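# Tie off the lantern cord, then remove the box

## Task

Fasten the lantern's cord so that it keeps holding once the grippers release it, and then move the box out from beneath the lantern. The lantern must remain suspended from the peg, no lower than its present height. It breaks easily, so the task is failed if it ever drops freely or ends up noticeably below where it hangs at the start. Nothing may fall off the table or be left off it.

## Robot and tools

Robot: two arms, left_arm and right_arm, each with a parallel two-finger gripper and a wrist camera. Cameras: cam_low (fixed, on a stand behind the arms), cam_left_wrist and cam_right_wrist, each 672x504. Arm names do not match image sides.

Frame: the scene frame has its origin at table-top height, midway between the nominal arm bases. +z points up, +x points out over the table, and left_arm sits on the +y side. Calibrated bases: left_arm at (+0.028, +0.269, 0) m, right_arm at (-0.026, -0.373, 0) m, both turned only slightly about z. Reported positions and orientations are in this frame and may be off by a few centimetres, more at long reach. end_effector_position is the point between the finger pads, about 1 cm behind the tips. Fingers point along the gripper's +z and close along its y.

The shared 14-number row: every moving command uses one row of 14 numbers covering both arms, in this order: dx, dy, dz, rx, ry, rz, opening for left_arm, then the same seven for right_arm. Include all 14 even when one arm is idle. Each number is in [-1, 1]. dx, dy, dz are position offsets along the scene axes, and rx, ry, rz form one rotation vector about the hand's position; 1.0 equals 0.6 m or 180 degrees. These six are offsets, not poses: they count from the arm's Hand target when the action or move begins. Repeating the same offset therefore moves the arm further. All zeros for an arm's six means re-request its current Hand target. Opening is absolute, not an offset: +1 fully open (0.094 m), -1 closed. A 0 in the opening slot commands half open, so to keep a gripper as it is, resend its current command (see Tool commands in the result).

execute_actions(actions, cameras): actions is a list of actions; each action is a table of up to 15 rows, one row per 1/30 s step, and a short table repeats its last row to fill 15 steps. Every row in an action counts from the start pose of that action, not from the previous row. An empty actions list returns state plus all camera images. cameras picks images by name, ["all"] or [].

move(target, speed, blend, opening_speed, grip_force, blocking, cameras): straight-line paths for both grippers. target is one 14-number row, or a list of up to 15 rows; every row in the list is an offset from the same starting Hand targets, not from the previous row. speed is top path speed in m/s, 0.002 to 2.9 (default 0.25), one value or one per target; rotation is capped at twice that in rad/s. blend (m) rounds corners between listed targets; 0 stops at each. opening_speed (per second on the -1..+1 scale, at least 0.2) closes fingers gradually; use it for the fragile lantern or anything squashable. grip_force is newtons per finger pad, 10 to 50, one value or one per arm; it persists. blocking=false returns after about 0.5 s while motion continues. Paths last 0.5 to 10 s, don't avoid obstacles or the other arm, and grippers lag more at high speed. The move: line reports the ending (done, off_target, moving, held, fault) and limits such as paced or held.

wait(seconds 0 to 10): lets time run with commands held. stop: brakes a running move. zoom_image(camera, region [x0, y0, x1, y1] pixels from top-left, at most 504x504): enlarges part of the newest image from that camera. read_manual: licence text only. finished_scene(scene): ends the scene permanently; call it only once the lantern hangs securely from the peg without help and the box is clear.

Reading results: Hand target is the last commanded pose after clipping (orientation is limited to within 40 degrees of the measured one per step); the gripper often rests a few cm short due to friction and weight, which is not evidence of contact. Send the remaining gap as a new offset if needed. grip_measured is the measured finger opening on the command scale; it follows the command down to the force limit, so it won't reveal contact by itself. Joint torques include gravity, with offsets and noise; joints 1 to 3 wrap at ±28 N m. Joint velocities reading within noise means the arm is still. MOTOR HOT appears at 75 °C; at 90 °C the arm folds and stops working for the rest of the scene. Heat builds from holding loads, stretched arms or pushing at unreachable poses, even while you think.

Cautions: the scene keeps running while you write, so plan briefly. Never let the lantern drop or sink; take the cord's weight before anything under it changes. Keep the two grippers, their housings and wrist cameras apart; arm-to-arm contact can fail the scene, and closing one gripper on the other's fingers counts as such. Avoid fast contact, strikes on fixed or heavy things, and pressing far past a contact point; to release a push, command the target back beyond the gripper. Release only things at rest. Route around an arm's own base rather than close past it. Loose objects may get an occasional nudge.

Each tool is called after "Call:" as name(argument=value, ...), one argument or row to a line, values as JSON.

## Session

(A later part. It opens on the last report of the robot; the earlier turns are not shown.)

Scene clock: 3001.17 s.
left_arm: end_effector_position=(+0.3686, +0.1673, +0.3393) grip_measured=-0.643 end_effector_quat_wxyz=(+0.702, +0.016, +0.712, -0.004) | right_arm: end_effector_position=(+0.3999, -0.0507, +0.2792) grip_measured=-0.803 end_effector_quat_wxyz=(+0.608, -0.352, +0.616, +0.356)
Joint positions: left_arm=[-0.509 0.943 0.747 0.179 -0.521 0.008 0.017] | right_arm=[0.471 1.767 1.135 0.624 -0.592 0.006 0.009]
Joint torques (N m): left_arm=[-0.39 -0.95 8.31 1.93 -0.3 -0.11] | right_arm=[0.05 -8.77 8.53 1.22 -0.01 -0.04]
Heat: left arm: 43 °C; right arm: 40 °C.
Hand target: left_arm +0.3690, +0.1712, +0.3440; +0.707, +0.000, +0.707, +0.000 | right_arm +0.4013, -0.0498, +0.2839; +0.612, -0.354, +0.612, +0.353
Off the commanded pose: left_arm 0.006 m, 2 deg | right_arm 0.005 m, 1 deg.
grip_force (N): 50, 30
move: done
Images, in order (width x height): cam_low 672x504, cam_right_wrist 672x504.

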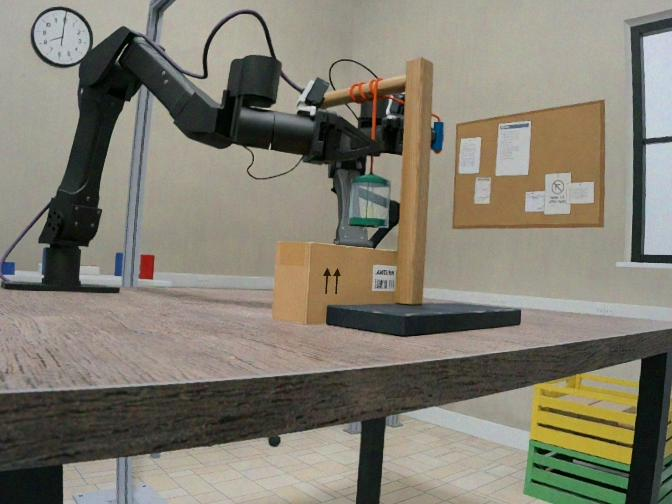

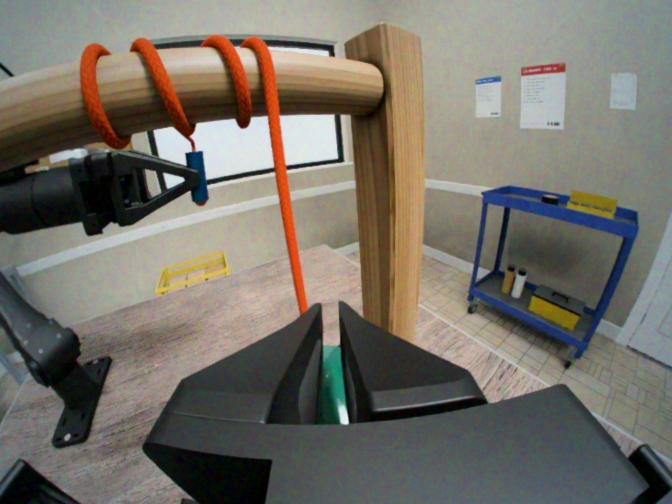

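Call:
move(
  target=[0, 0, 0, 0, 0, 0, -0.8, -0.0667, -0.1165, 0, 0, 0, 0, -0.8],
  speed=0.05,
  cameras=["cam_low", "cam_left_wrist", "cam_right_wrist"],
)

Scene clock: 3011.13 s.
left_arm: end_effector_position=(+0.3686, +0.1673, +0.3395) grip_measured=-0.643 end_effector_quat_wxyz=(+0.702, +0.016, +0.712, -0.004) | right_arm: end_effector_position=(+0.3677, -0.1165, +0.2691) grip_measured=-0.803 end_effector_quat_wxyz=(+0.597, -0.347, +0.629, +0.357)
Joint positions: left_arm=[-0.51 0.943 0.747 0.179 -0.521 0.008 0.017] | right_arm=[0.333 1.57 0.903 0.624 -0.725 0.006 0.009]
Joint torques (N m): left_arm=[-0.39 -0.95 8.31 1.92 -0.29 -0.1] | right_arm=[-0.35 -9.81 6.56 1.37 -0.12 -0.04]
Heat: left arm: 42 °C; right arm: 40 °C.
Hand target: left_arm +0.3690, +0.1711, +0.3440; +0.707, +0.000, +0.707, +0.000 | right_arm +0.3613, -0.1197, +0.2840; +0.612, -0.354, +0.612, +0.354
Off the commanded pose: left_arm 0.006 m, 2 deg | right_arm 0.016 m, 3 deg.
grip_force (N): 50, 30
move: off_target (right_arm)

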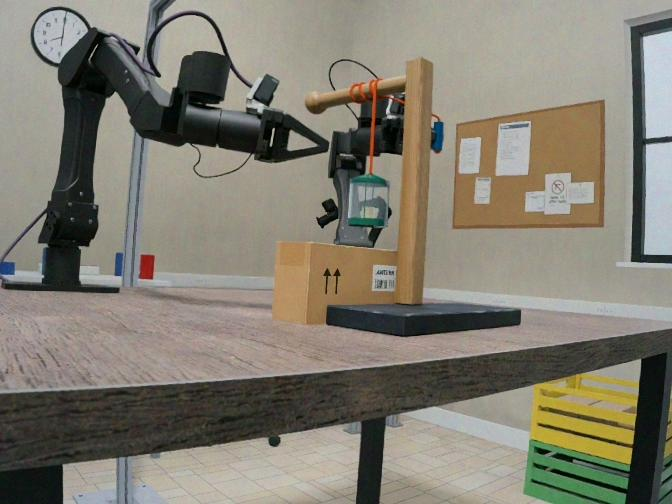

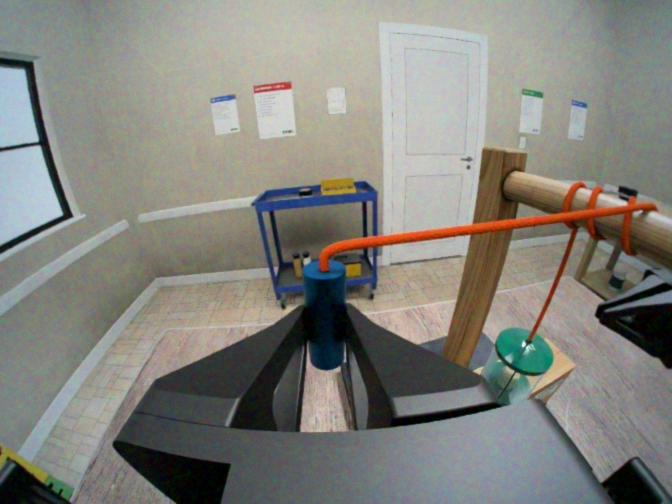

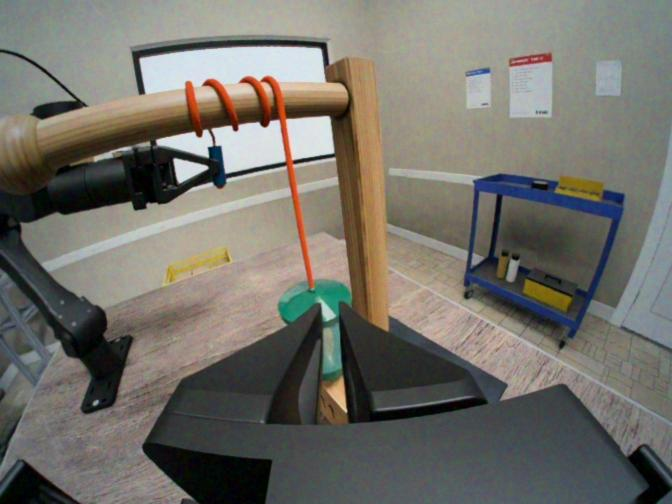

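Call:
move(
  target=[-0.015, -0.027, -0.09, 0, 0, 0, -0.8, 0, 0, 0, 0, 0, 0, -0.8],
  speed=0.04,
  cameras=["cam_low", "cam_left_wrist", "cam_right_wrist"],
)

Scene clock: 3035.10 s.
left_arm: end_effector_position=(+0.3603, +0.1528, +0.2931) grip_measured=-0.643 end_effector_quat_wxyz=(+0.707, +0.009, +0.707, -0.004) | right_arm: end_effector_position=(+0.3677, -0.1165, +0.2691) grip_measured=-0.803 end_effector_quat_wxyz=(+0.597, -0.347, +0.629, +0.357)
Joint positions: left_arm=[-0.606 0.969 0.557 0.412 -0.627 0.007 0.017] | right_arm=[0.333 1.57 0.903 0.624 -0.726 0.006 0.009]
Joint torques (N m): left_arm=[-0.51 -0.99 7.04 1.82 -0.24 -0.08] | right_arm=[-0.35 -9.83 6.56 1.37 -0.12 -0.04]
Heat: left arm: 42 °C; right arm: 39 °C.
Hand target: left_arm +0.3599, +0.1549, +0.2900; +0.707, +0.000, +0.707, +0.000 | right_arm +0.3613, -0.1197, +0.2840; +0.612, -0.354, +0.612, +0.353
Off the commanded pose: left_arm 0.004 m, 1 deg | right_arm 0.017 m, 3 deg.
grip_force (N): 50, 30
move: off_target (right_arm)

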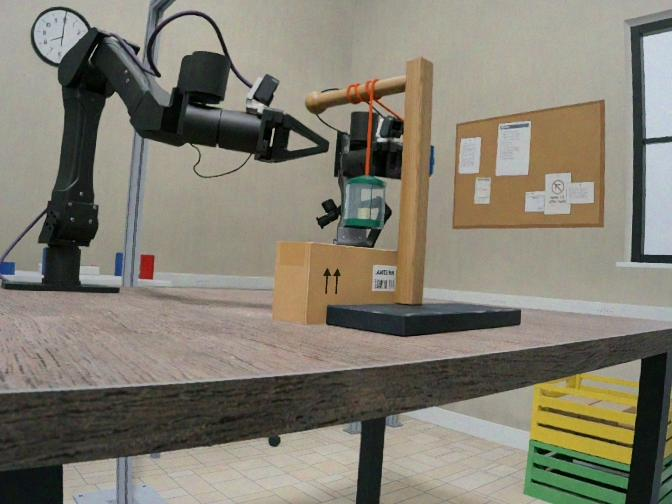

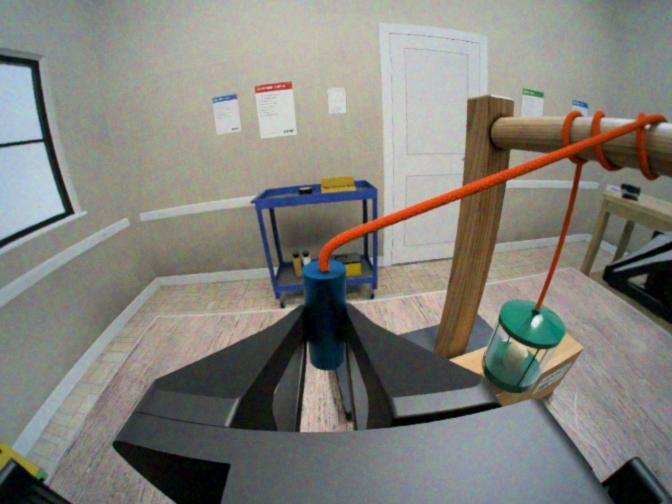

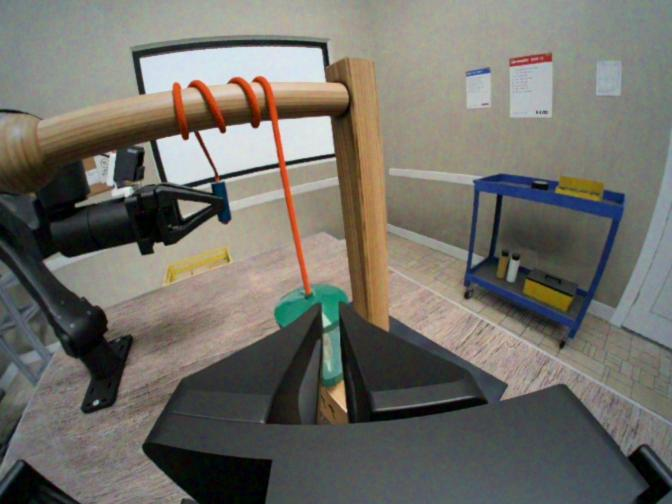

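Call:
move(
  target=[-0.0165, -0.0665, -0.1083, 0, 0, 0, -0.8, 0, 0, 0, 0, 0, 0, -0.8],
  speed=0.04,
  cameras=["cam_low", "cam_left_wrist", "cam_right_wrist"],
)

Scene clock: 3049.17 s.
left_arm: end_effector_position=(+0.3513, +0.1118, +0.2313) grip_measured=-0.643 end_effector_quat_wxyz=(+0.710, +0.006, +0.704, -0.007) | right_arm: end_effector_position=(+0.3677, -0.1165, +0.2691) grip_measured=-0.803 end_effector_quat_wxyz=(+0.597, -0.347, +0.629, +0.357)
Joint positions: left_arm=[-0.788 1.215 0.4 0.828 -0.808 0.007 0.017] | right_arm=[0.333 1.57 0.903 0.624 -0.726 0.006 0.009]
Joint torques (N m): left_arm=[-0.47 -1.7 6.01 1.76 -0.23 -0.06] | right_arm=[-0.38 -9.83 6.56 1.37 -0.11 -0.05]
Heat: left arm: 43 °C; right arm: 39 °C.
Hand target: left_arm +0.3501, +0.1150, +0.2252; +0.707, +0.000, +0.707, +0.000 | right_arm +0.3613, -0.1197, +0.2840; +0.612, -0.354, +0.612, +0.353
Off the commanded pose: left_arm 0.007 m, 1 deg | right_arm 0.017 m, 3 deg.
grip_force (N): 50, 30
move: off_target (right_arm)

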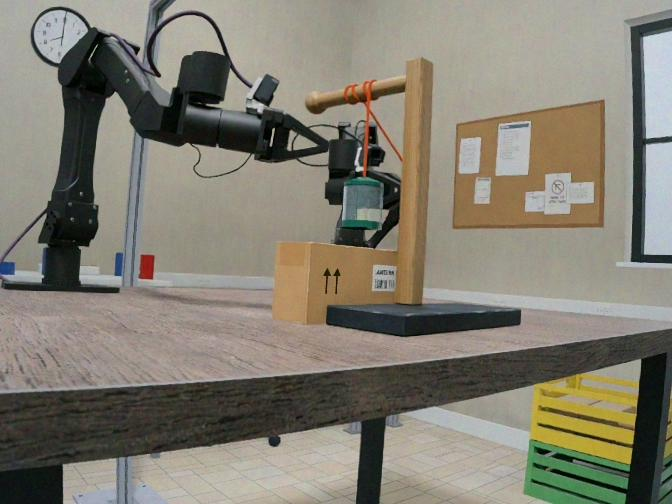

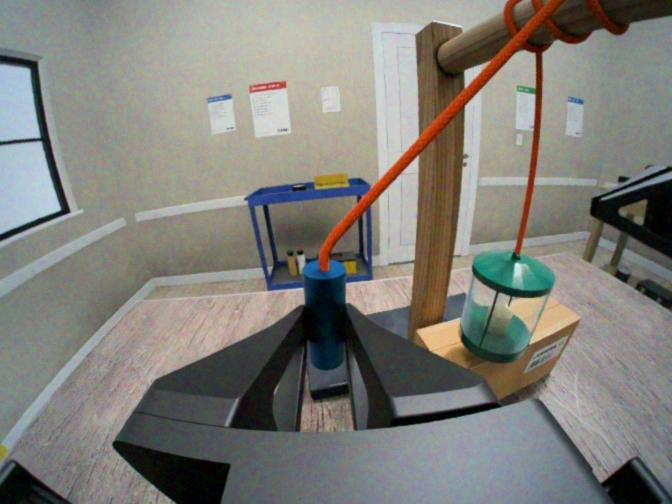

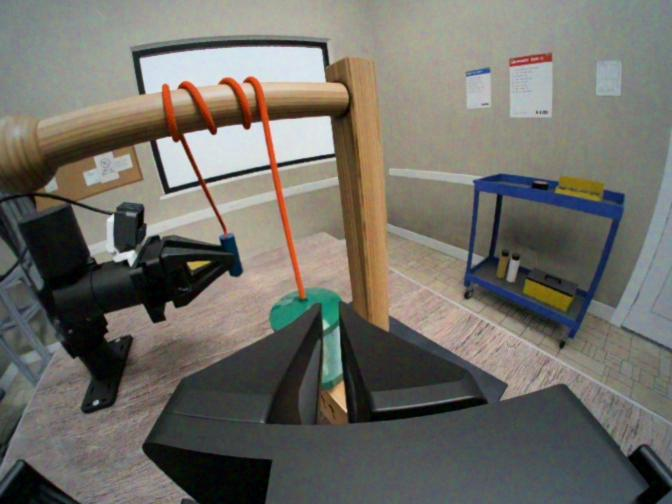

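Call:
wait(
  seconds=3,
  cameras=["cam_low"],
)

Call:
zoom_image(
  camera="cam_low",
  region=[300, 60, 440, 250],
)

Scene clock: 3063.80 s.
left_arm: end_effector_position=(+0.3513, +0.1119, +0.2314) grip_measured=-0.643 end_effector_quat_wxyz=(+0.710, +0.005, +0.704, -0.007) | right_arm: end_effector_position=(+0.3677, -0.1165, +0.2691) grip_measured=-0.803 end_effector_quat_wxyz=(+0.597, -0.347, +0.629, +0.357)
Joint positions: left_arm=[-0.788 1.215 0.4 0.828 -0.809 0.007 0.017] | right_arm=[0.333 1.57 0.903 0.624 -0.726 0.006 0.009]
Joint torques (N m): left_arm=[-0.46 -1.66 6.01 1.75 -0.19 -0.07] | right_arm=[-0.36 -9.83 6.54 1.37 -0.11 -0.05]
Heat: left arm: 43 °C; right arm: 39 °C.
Hand target: left_arm +0.3501, +0.1150, +0.2252; +0.707, +0.000, +0.707, +0.000 | right_arm +0.3613, -0.1197, +0.2840; +0.612, -0.354, +0.612, +0.353
Tool commands: left_gripper/opening=-0.8 right_gripper/opening=-0.8
Off the commanded pose: left_arm 0.007 m, 1 deg | right_arm 0.017 m, 3 deg.
grip_force (N): 50, 30
wait: 3.00 s; at rest from the start
Images, in order (width x height): cam_low 672x504.

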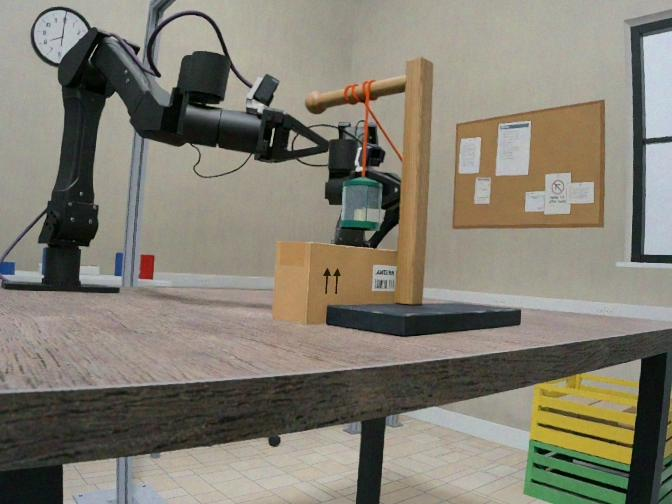

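Scaled by 2.653 from the camera's 672x504 image, which has a finer 960x720 frame.

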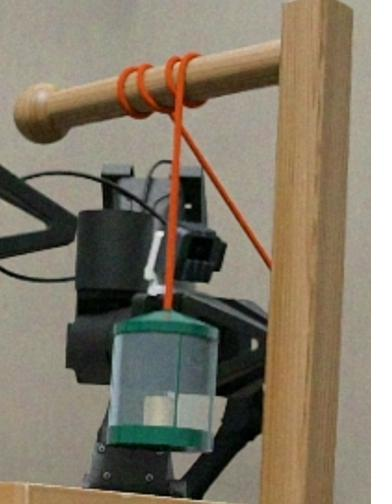

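Call:
wait(
  seconds=5,
  cameras=["cam_low", "cam_right_wrist"],
)

Call:
zoom_image(
  camera="cam_low",
  region=[300, 60, 440, 250],
)

Scene clock: 3093.03 s.
left_arm: end_effector_position=(+0.3513, +0.1119, +0.2314) grip_measured=-0.643 end_effector_quat_wxyz=(+0.710, +0.005, +0.704, -0.007) | right_arm: end_effector_position=(+0.3677, -0.1165, +0.2691) grip_measured=-0.803 end_effector_quat_wxyz=(+0.597, -0.347, +0.629, +0.357)
Joint positions: left_arm=[-0.788 1.215 0.4 0.828 -0.809 0.007 0.017] | right_arm=[0.333 1.57 0.903 0.624 -0.726 0.006 0.009]
Joint torques (N m): left_arm=[-0.47 -1.74 5.97 1.73 -0.19 -0.08] | right_arm=[-0.35 -9.81 6.54 1.37 -0.11 -0.05]
Heat: left arm: 42 °C; right arm: 39 °C.
Hand target: left_arm +0.3501, +0.1150, +0.2252; +0.707, +0.000, +0.707, +0.000 | right_arm +0.3613, -0.1197, +0.2840; +0.612, -0.354, +0.612, +0.353
Tool commands: left_gripper/opening=-0.8 right_gripper/opening=-0.8
Off the commanded pose: left_arm 0.007 m, 1 deg | right_arm 0.017 m, 3 deg.
grip_force (N): 50, 30
wait: 5.00 s; at rest from the start
Images, in order (width x height): cam_low 672x504, cam_right_wrist 672x504.

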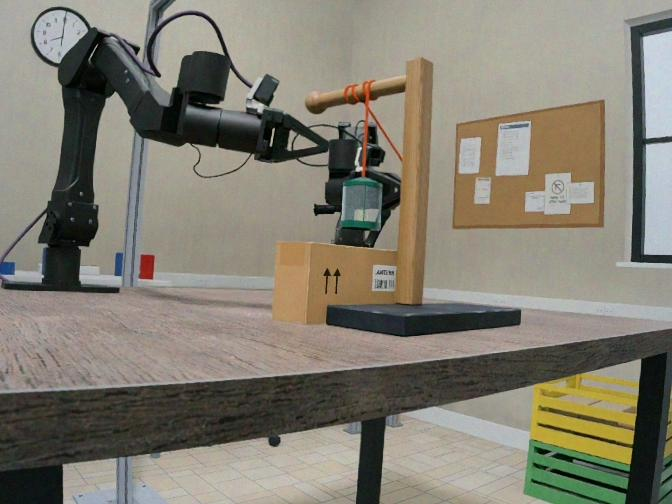

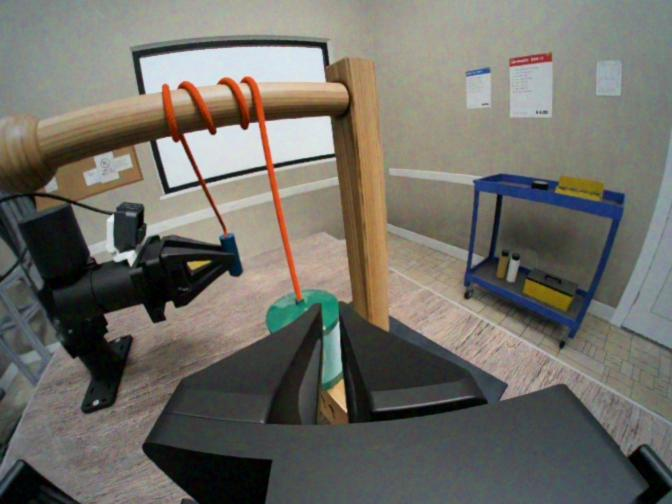

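Scaled by 2.653 from the camera's 672x504 image, which has a finer 960x720 frame.

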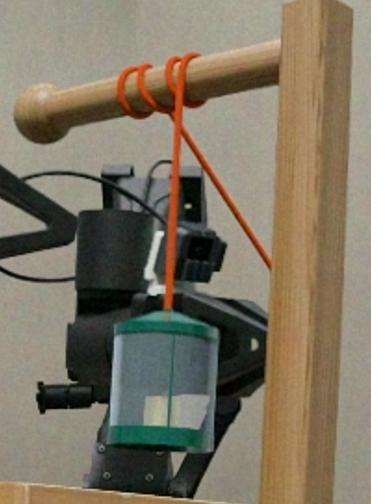

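Call:
move(
  target=[-0.0268, -0.075, -0.0583, 0, 0, 0, -0.8, 0, 0, 0, 0, 0, 0, -0.8],
  speed=0.03,
  cameras=["cam_low", "cam_left_wrist", "cam_right_wrist"],
)

Scene clock: 3110.37 s.
left_arm: end_effector_position=(+0.3341, +0.0675, +0.1964) grip_measured=-0.643 end_effector_quat_wxyz=(+0.712, +0.003, +0.702, -0.013) | right_arm: end_effector_position=(+0.3677, -0.1165, +0.2691) grip_measured=-0.803 end_effector_quat_wxyz=(+0.597, -0.347, +0.629, +0.357)
Joint positions: left_arm=[-0.968 1.484 0.394 1.114 -0.984 0.007 0.017] | right_arm=[0.333 1.57 0.903 0.624 -0.726 0.006 0.009]
Joint torques (N m): left_arm=[-0.43 -2.41 5.89 1.49 -0.24 -0.05] | right_arm=[-0.36 -9.81 6.54 1.37 -0.11 -0.04]
Heat: left arm: 42 °C; right arm: 39 °C.
Hand target: left_arm +0.3340, +0.0700, +0.1901; +0.707, +0.000, +0.707, +0.000 | right_arm +0.3613, -0.1197, +0.2840; +0.612, -0.354, +0.612, +0.353
Off the commanded pose: left_arm 0.007 m, 2 deg | right_arm 0.017 m, 3 deg.
grip_force (N): 50, 30
move: off_target (right_arm)

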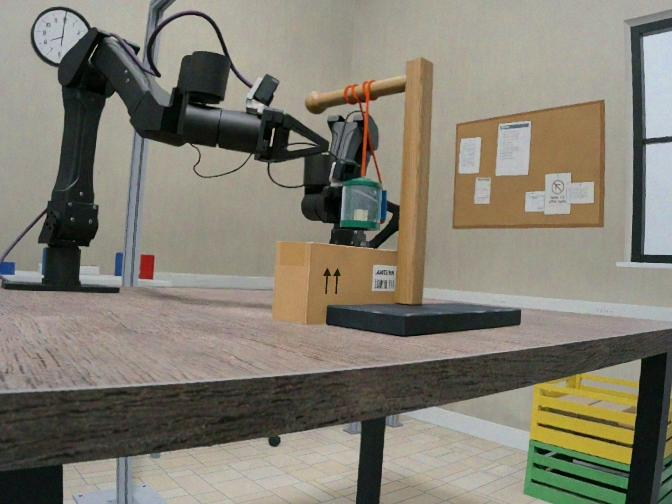

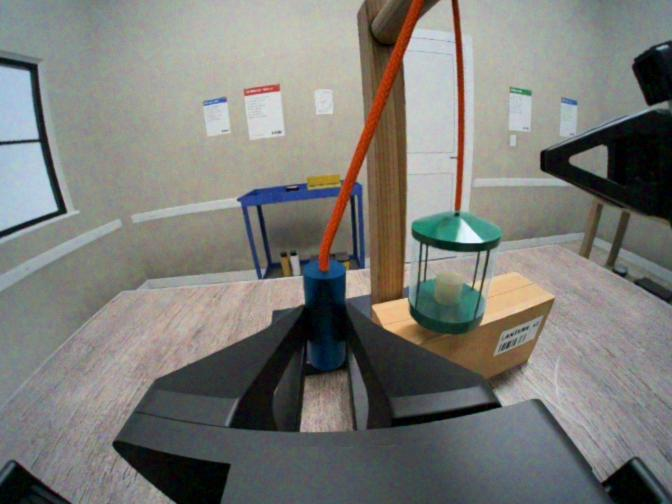

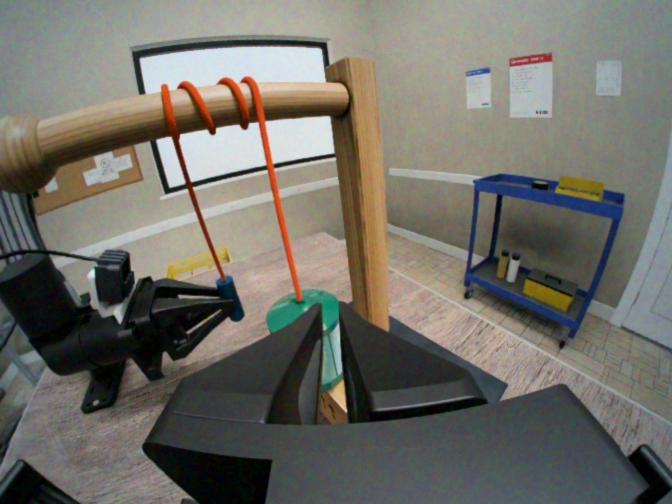

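Call:
move(
  target=[-0.005, -0.03, 0.02, 0, 0, 0, -0.8, 0, 0, 0, 0, 0, 0, -0.8],
  speed=0.02,
  cameras=["cam_low", "cam_left_wrist", "cam_right_wrist"],
)

Scene clock: 3119.40 s.
left_arm: end_effector_position=(+0.3296, +0.0555, +0.1990) grip_measured=-0.643 end_effector_quat_wxyz=(+0.707, +0.008, +0.707, -0.002) | right_arm: end_effector_position=(+0.3677, -0.1165, +0.2691) grip_measured=-0.803 end_effector_quat_wxyz=(+0.597, -0.347, +0.629, +0.357)
Joint positions: left_arm=[-1.014 1.491 0.442 1.048 -1.04 0.007 0.017] | right_arm=[0.333 1.57 0.903 0.624 -0.726 0.006 0.009]
Joint torques (N m): left_arm=[-0.69 -2.84 8.16 1.41 -0.12 -0.05] | right_arm=[-0.36 -9.81 6.56 1.37 -0.11 -0.04]
Heat: left arm: 42 °C; right arm: 39 °C.
Hand target: left_arm +0.3310, +0.0520, +0.2020; +0.707, +0.000, +0.707, +0.000 | right_arm +0.3613, -0.1197, +0.2840; +0.612, -0.354, +0.612, +0.353
Off the commanded pose: left_arm 0.005 m, 1 deg | right_arm 0.017 m, 3 deg.
grip_force (N): 50, 30
move: off_target (right_arm)

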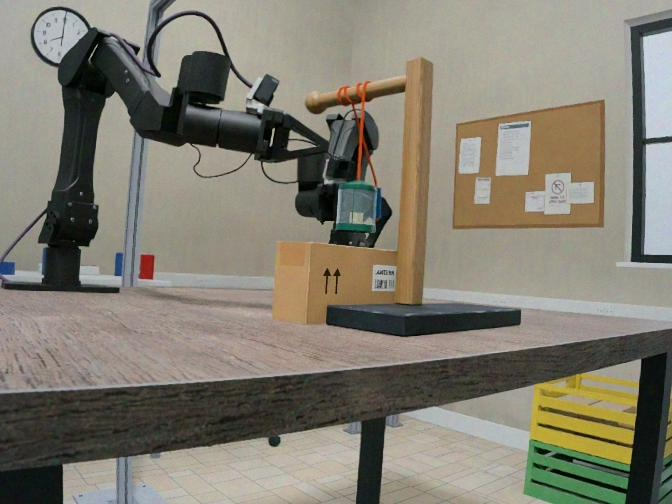

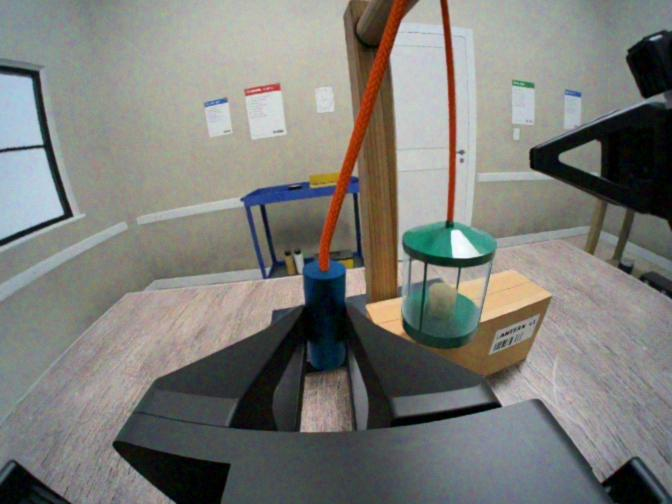

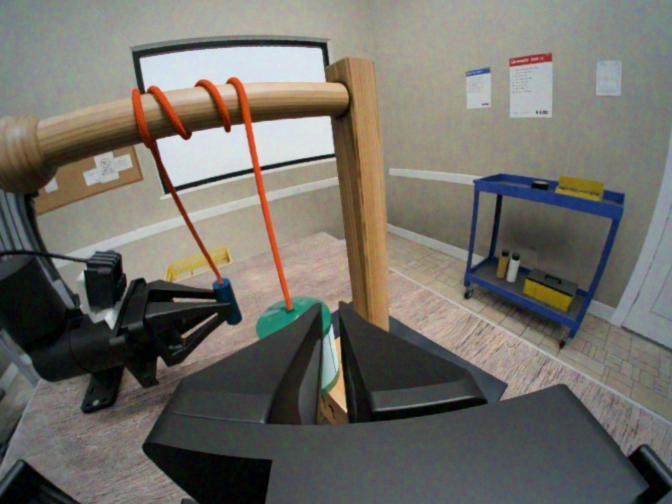

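Call:
wait(
  seconds=4,
  cameras=["cam_low", "cam_left_wrist", "cam_right_wrist"],
)

Scene clock: 3136.70 s.
left_arm: end_effector_position=(+0.3296, +0.0556, +0.1990) grip_measured=-0.643 end_effector_quat_wxyz=(+0.707, +0.007, +0.707, -0.002) | right_arm: end_effector_position=(+0.3677, -0.1165, +0.2691) grip_measured=-0.803 end_effector_quat_wxyz=(+0.597, -0.347, +0.629, +0.357)
Joint positions: left_arm=[-1.014 1.491 0.442 1.048 -1.04 0.007 0.017] | right_arm=[0.333 1.57 0.903 0.624 -0.726 0.006 0.009]
Joint torques (N m): left_arm=[-0.72 -2.82 8.2 1.44 -0.19 -0.07] | right_arm=[-0.36 -9.81 6.56 1.37 -0.11 -0.04]
Heat: left arm: 42 °C; right arm: 39 °C.
Hand target: left_arm +0.3310, +0.0520, +0.2020; +0.707, +0.000, +0.707, +0.000 | right_arm +0.3613, -0.1197, +0.2840; +0.612, -0.354, +0.612, +0.353
Tool commands: left_gripper/opening=-0.8 right_gripper/opening=-0.8
Off the commanded pose: left_arm 0.005 m, 1 deg | right_arm 0.017 m, 3 deg.
grip_force (N): 50, 30
wait: 4.00 s; at rest from the start

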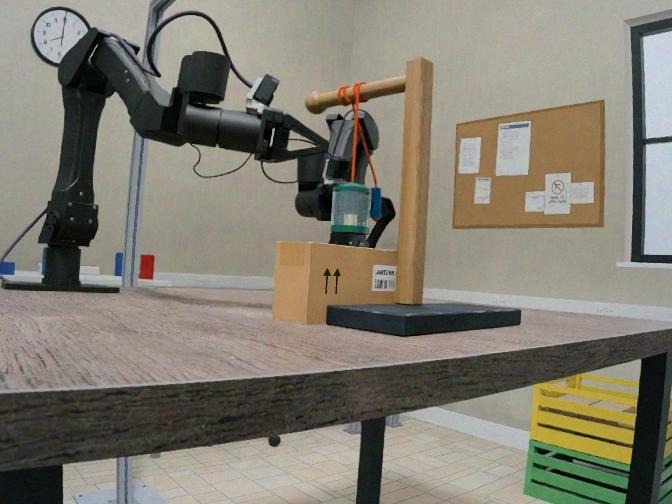

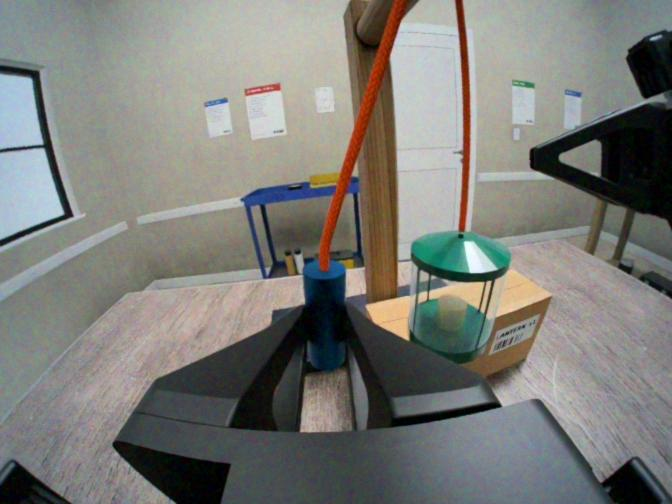

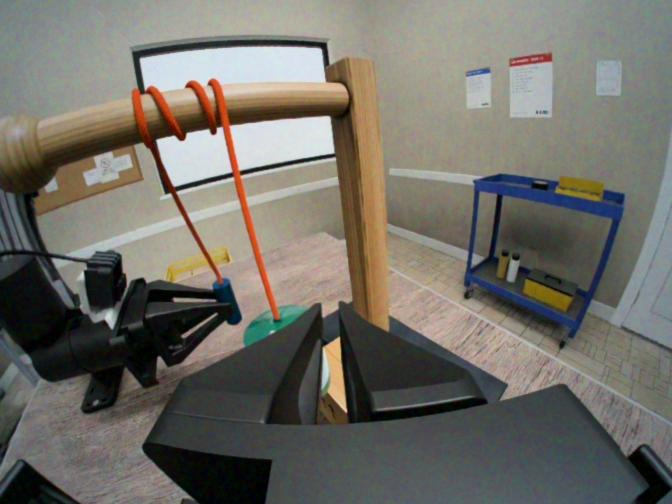

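Call:
wait(
  seconds=8,
  cameras=["cam_low", "cam_left_wrist", "cam_right_wrist"],
)

Scene clock: 3162.50 s.
left_arm: end_effector_position=(+0.3296, +0.0556, +0.1990) grip_measured=-0.643 end_effector_quat_wxyz=(+0.707, +0.007, +0.707, -0.002) | right_arm: end_effector_position=(+0.3677, -0.1165, +0.2691) grip_measured=-0.803 end_effector_quat_wxyz=(+0.597, -0.347, +0.629, +0.357)
Joint positions: left_arm=[-1.014 1.491 0.442 1.048 -1.04 0.007 0.017] | right_arm=[0.333 1.57 0.903 0.624 -0.726 0.006 0.009]
Joint torques (N m): left_arm=[-0.69 -2.81 8.21 1.44 -0.18 -0.06] | right_arm=[-0.36 -9.81 6.56 1.37 -0.11 -0.05]
Heat: left arm: 41 °C; right arm: 38 °C.
Hand target: left_arm +0.3310, +0.0520, +0.2020; +0.707, +0.000, +0.707, +0.000 | right_arm +0.3613, -0.1197, +0.2840; +0.612, -0.354, +0.612, +0.353
Tool commands: left_gripper/opening=-0.8 right_gripper/opening=-0.8
Off the commanded pose: left_arm 0.005 m, 1 deg | right_arm 0.017 m, 3 deg.
grip_force (N): 50, 30
wait: 8.00 s; at rest from the start

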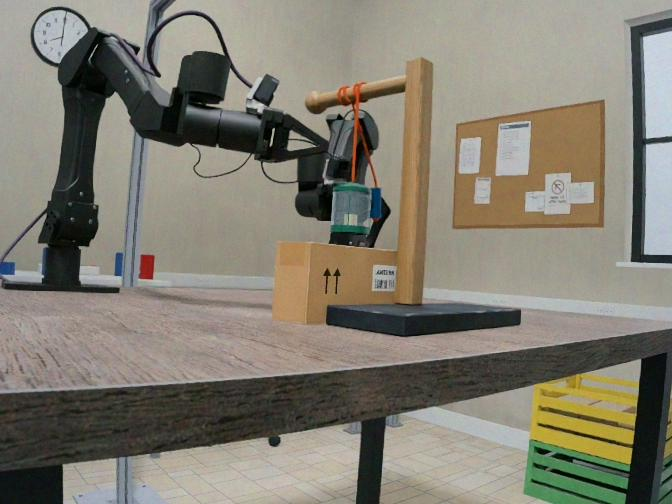

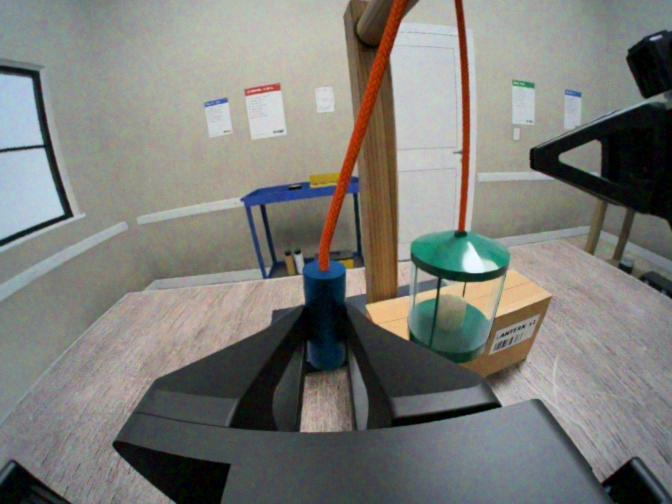

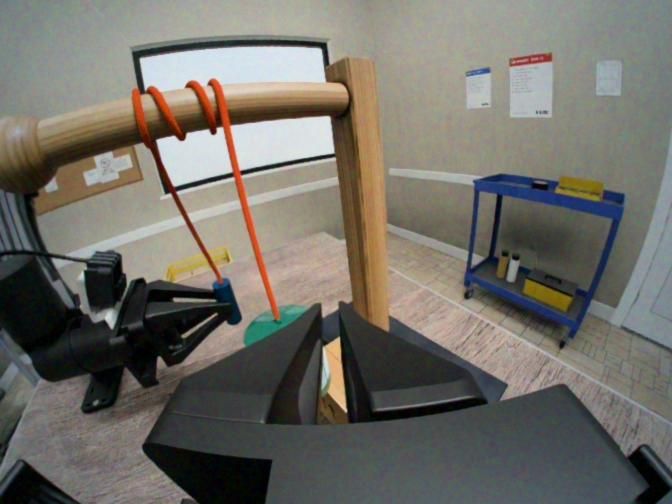

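Call:
move(
  target=[0, 0, 0.025, 0, 0, 0, -0.8, 0, 0, 0, 0, 0, 0, -0.8],
  speed=0.02,
  cameras=["cam_low", "cam_left_wrist", "cam_right_wrist"],
)

Scene clock: 3186.10 s.
left_arm: end_effector_position=(+0.3314, +0.0526, +0.2013) grip_measured=-0.643 end_effector_quat_wxyz=(+0.700, +0.019, +0.714, +0.010) | right_arm: end_effector_position=(+0.3677, -0.1165, +0.2691) grip_measured=-0.803 end_effector_quat_wxyz=(+0.597, -0.347, +0.629, +0.357)
Joint positions: left_arm=[-1.014 1.472 0.472 0.962 -1.041 0.007 0.017] | right_arm=[0.333 1.57 0.903 0.624 -0.726 0.006 0.009]
Joint torques (N m): left_arm=[-0.64 -5.65 8.4 1.46 -0.19 -0.07] | right_arm=[-0.36 -9.81 6.54 1.37 -0.11 -0.04]
Heat: left arm: 41 °C; right arm: 38 °C.
Hand target: left_arm +0.3309, +0.0521, +0.2171; +0.707, +0.000, +0.707, +0.000 | right_arm +0.3613, -0.1197, +0.2840; +0.612, -0.354, +0.612, +0.353
Off the commanded pose: left_arm 0.016 m, 3 deg | right_arm 0.017 m, 3 deg.
grip_force (N): 50, 30
move: off_target (left_arm, right_arm)

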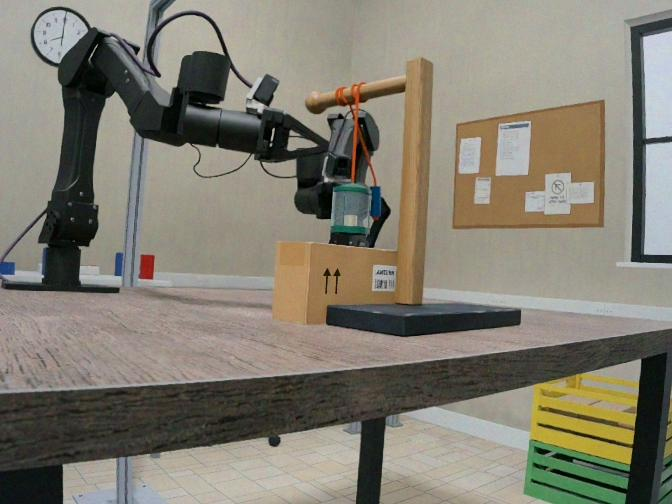

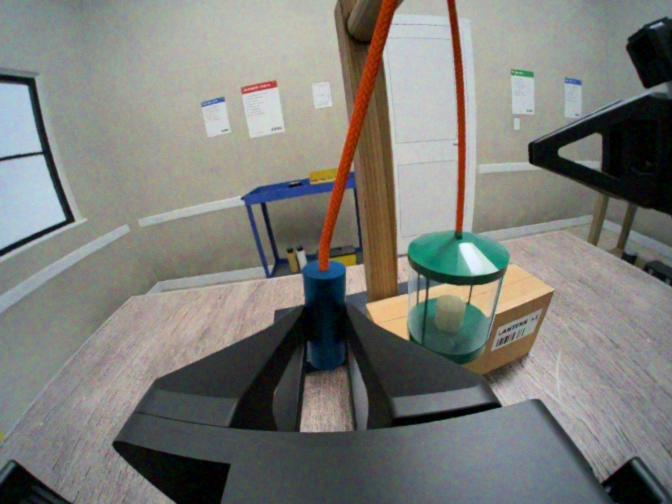

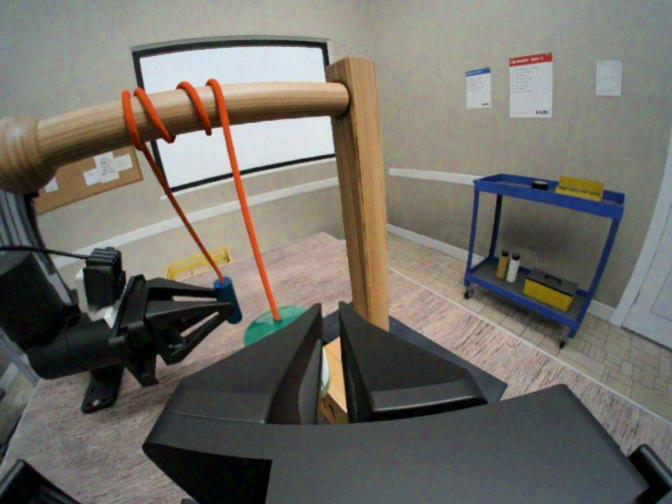

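Call:
move(
  target=[0, 0, 0.025, 0, 0, 0, -0.8, 0, 0, 0, 0, 0, 0, -0.8],
  speed=0.02,
  cameras=["cam_low", "cam_left_wrist", "cam_right_wrist"],
)

Scene clock: 3194.53 s.
left_arm: end_effector_position=(+0.3316, +0.0522, +0.2150) grip_measured=-0.643 end_effector_quat_wxyz=(+0.700, +0.019, +0.714, +0.011) | right_arm: end_effector_position=(+0.3677, -0.1165, +0.2691) grip_measured=-0.803 end_effector_quat_wxyz=(+0.597, -0.347, +0.629, +0.357)
Joint positions: left_arm=[-1.014 1.421 0.504 0.876 -1.041 0.007 0.017] | right_arm=[0.333 1.57 0.903 0.624 -0.726 0.006 0.009]
Joint torques (N m): left_arm=[-0.65 -5.55 8.92 1.43 -0.18 -0.05] | right_arm=[-0.36 -9.81 6.54 1.37 -0.11 -0.04]
Heat: left arm: 41 °C; right arm: 38 °C.
Hand target: left_arm +0.3310, +0.0520, +0.2320; +0.707, +0.000, +0.707, +0.000 | right_arm +0.3613, -0.1197, +0.2840; +0.612, -0.354, +0.612, +0.353
Off the commanded pose: left_arm 0.017 m, 3 deg | right_arm 0.017 m, 3 deg.
grip_force (N): 50, 30
move: off_target (left_arm, right_arm)

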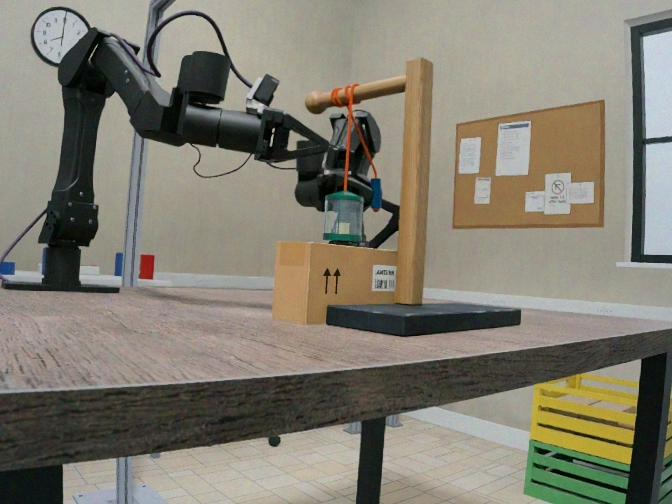

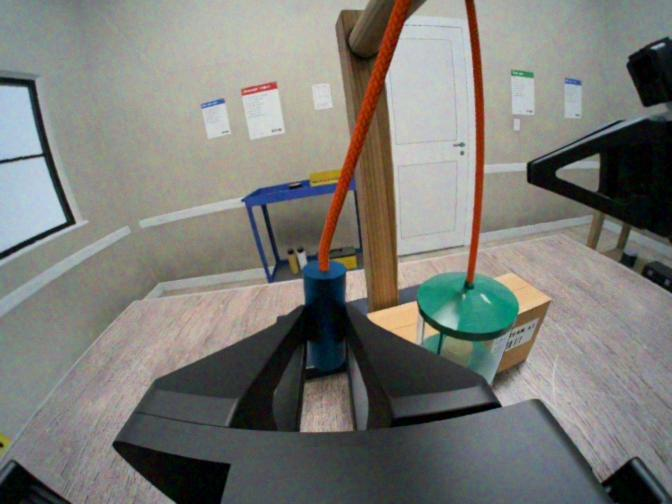

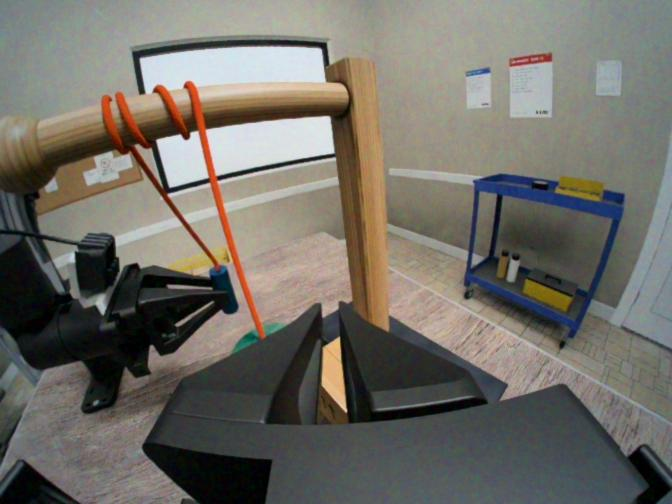

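Call:
move(
  target=[0, 0, 0, 0, 0, 0, -0.8, -0.1022, -0.0088, 0, 0, 0, 0, 0.2],
  speed=0.08,
  cameras=["cam_low", "cam_left_wrist", "cam_right_wrist"],
)

Scene clock: 3215.63 s.
left_arm: end_effector_position=(+0.3316, +0.0522, +0.2149) grip_measured=-0.643 end_effector_quat_wxyz=(+0.700, +0.020, +0.714, +0.011) | right_arm: end_effector_position=(+0.3046, -0.1241, +0.2793) grip_measured=+0.197 end_effector_quat_wxyz=(+0.607, -0.352, +0.617, +0.357)
Joint positions: left_arm=[-1.014 1.421 0.504 0.875 -1.041 0.007 0.017] | right_arm=[0.378 1.315 0.7 0.604 -0.688 0.006 0.056]
Joint torques (N m): left_arm=[-0.65 -5.52 8.96 1.43 -0.19 -0.06] | right_arm=[0.35 -6.74 6.74 1.18 0.03 -0.04]
Heat: left arm: 41 °C; right arm: 38 °C.
Hand target: left_arm +0.3310, +0.0520, +0.2320; +0.707, +0.000, +0.707, +0.000 | right_arm +0.3000, -0.1250, +0.2839; +0.612, -0.354, +0.612, +0.354
Off the commanded pose: left_arm 0.017 m, 3 deg | right_arm 0.007 m, 1 deg.
grip_force (N): 50, 30
move: off_target (left_arm)

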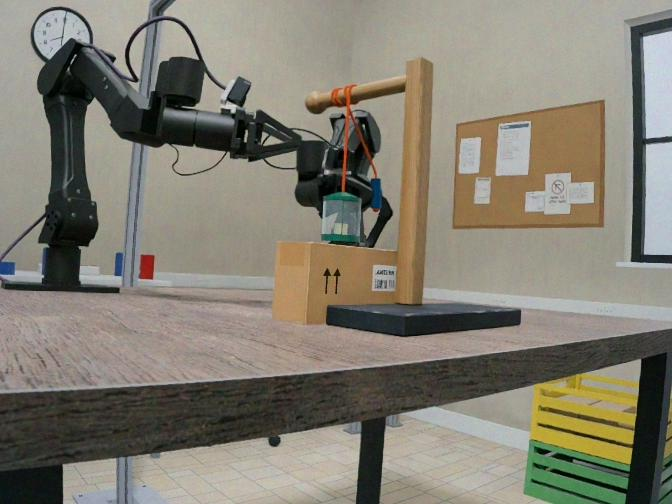

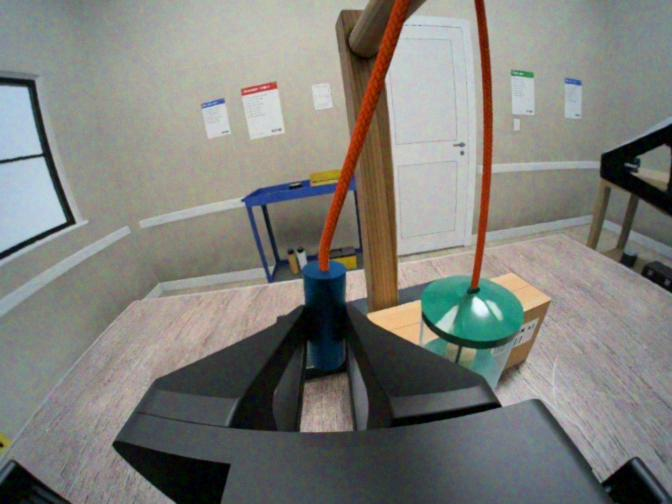

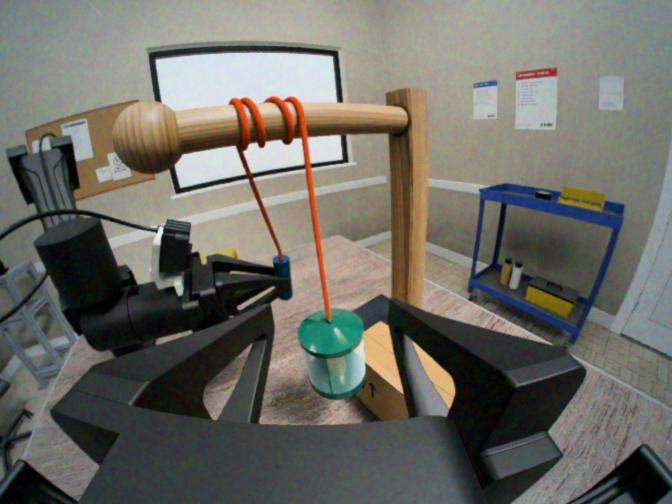

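Call:
move(
  target=[
    [0, 0, 0, 0, 0, 0, -0.8, 0.02, 0.03, -0.0283, 0, 0, 0, 0.2],
    [0, 0, 0, 0, 0, 0, -0.8, 0.068, 0.118, -0.0283, 0, 0, 0, 0.2],
  ],
  speed=0.06,
  blend=[0.01, 0],
  cameras=["cam_low", "cam_right_wrist"],
)

Scene clock: 3238.63 s.
left_arm: end_effector_position=(+0.3316, +0.0522, +0.2149) grip_measured=-0.643 end_effector_quat_wxyz=(+0.700, +0.020, +0.714, +0.011) | right_arm: end_effector_position=(+0.3350, -0.0586, +0.2491) grip_measured=+0.197 end_effector_quat_wxyz=(+0.591, -0.353, +0.631, +0.357)
Joint positions: left_arm=[-1.014 1.421 0.504 0.875 -1.041 0.007 0.017] | right_arm=[0.539 1.583 0.841 0.689 -0.528 0.006 0.056]
Joint torques (N m): left_arm=[-0.65 -5.49 8.94 1.42 -0.18 -0.05] | right_arm=[0.32 -6.22 10.17 1.54 0.03 -0.04]
Heat: left arm: 41 °C; right arm: 38 °C.
Hand target: left_arm +0.3310, +0.0520, +0.2320; +0.707, +0.000, +0.707, +0.000 | right_arm +0.3407, -0.0542, +0.2670; +0.612, -0.354, +0.612, +0.354
Off the commanded pose: left_arm 0.017 m, 3 deg | right_arm 0.019 m, 3 deg.
grip_force (N): 50, 30
move: off_target (left_arm, right_arm)
Images, in order (width x height): cam_low 672x504, cam_right_wrist 672x504.

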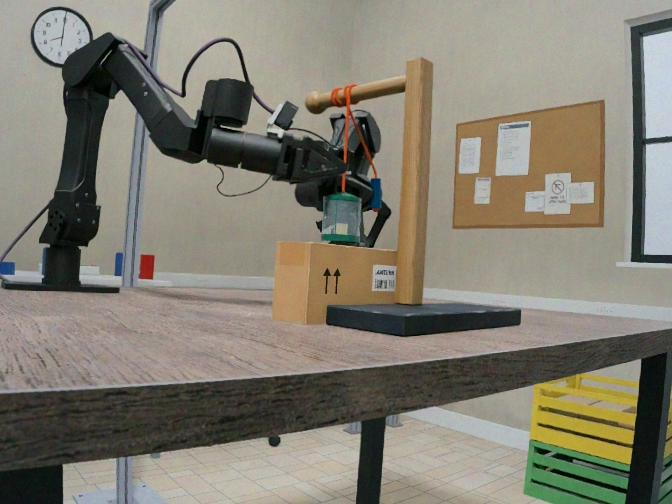

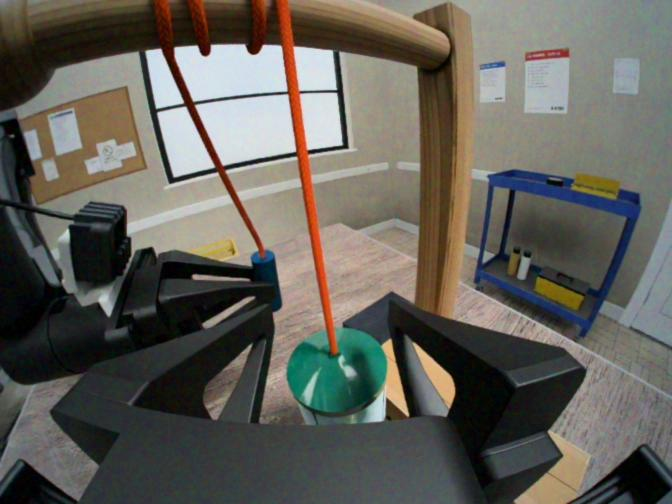

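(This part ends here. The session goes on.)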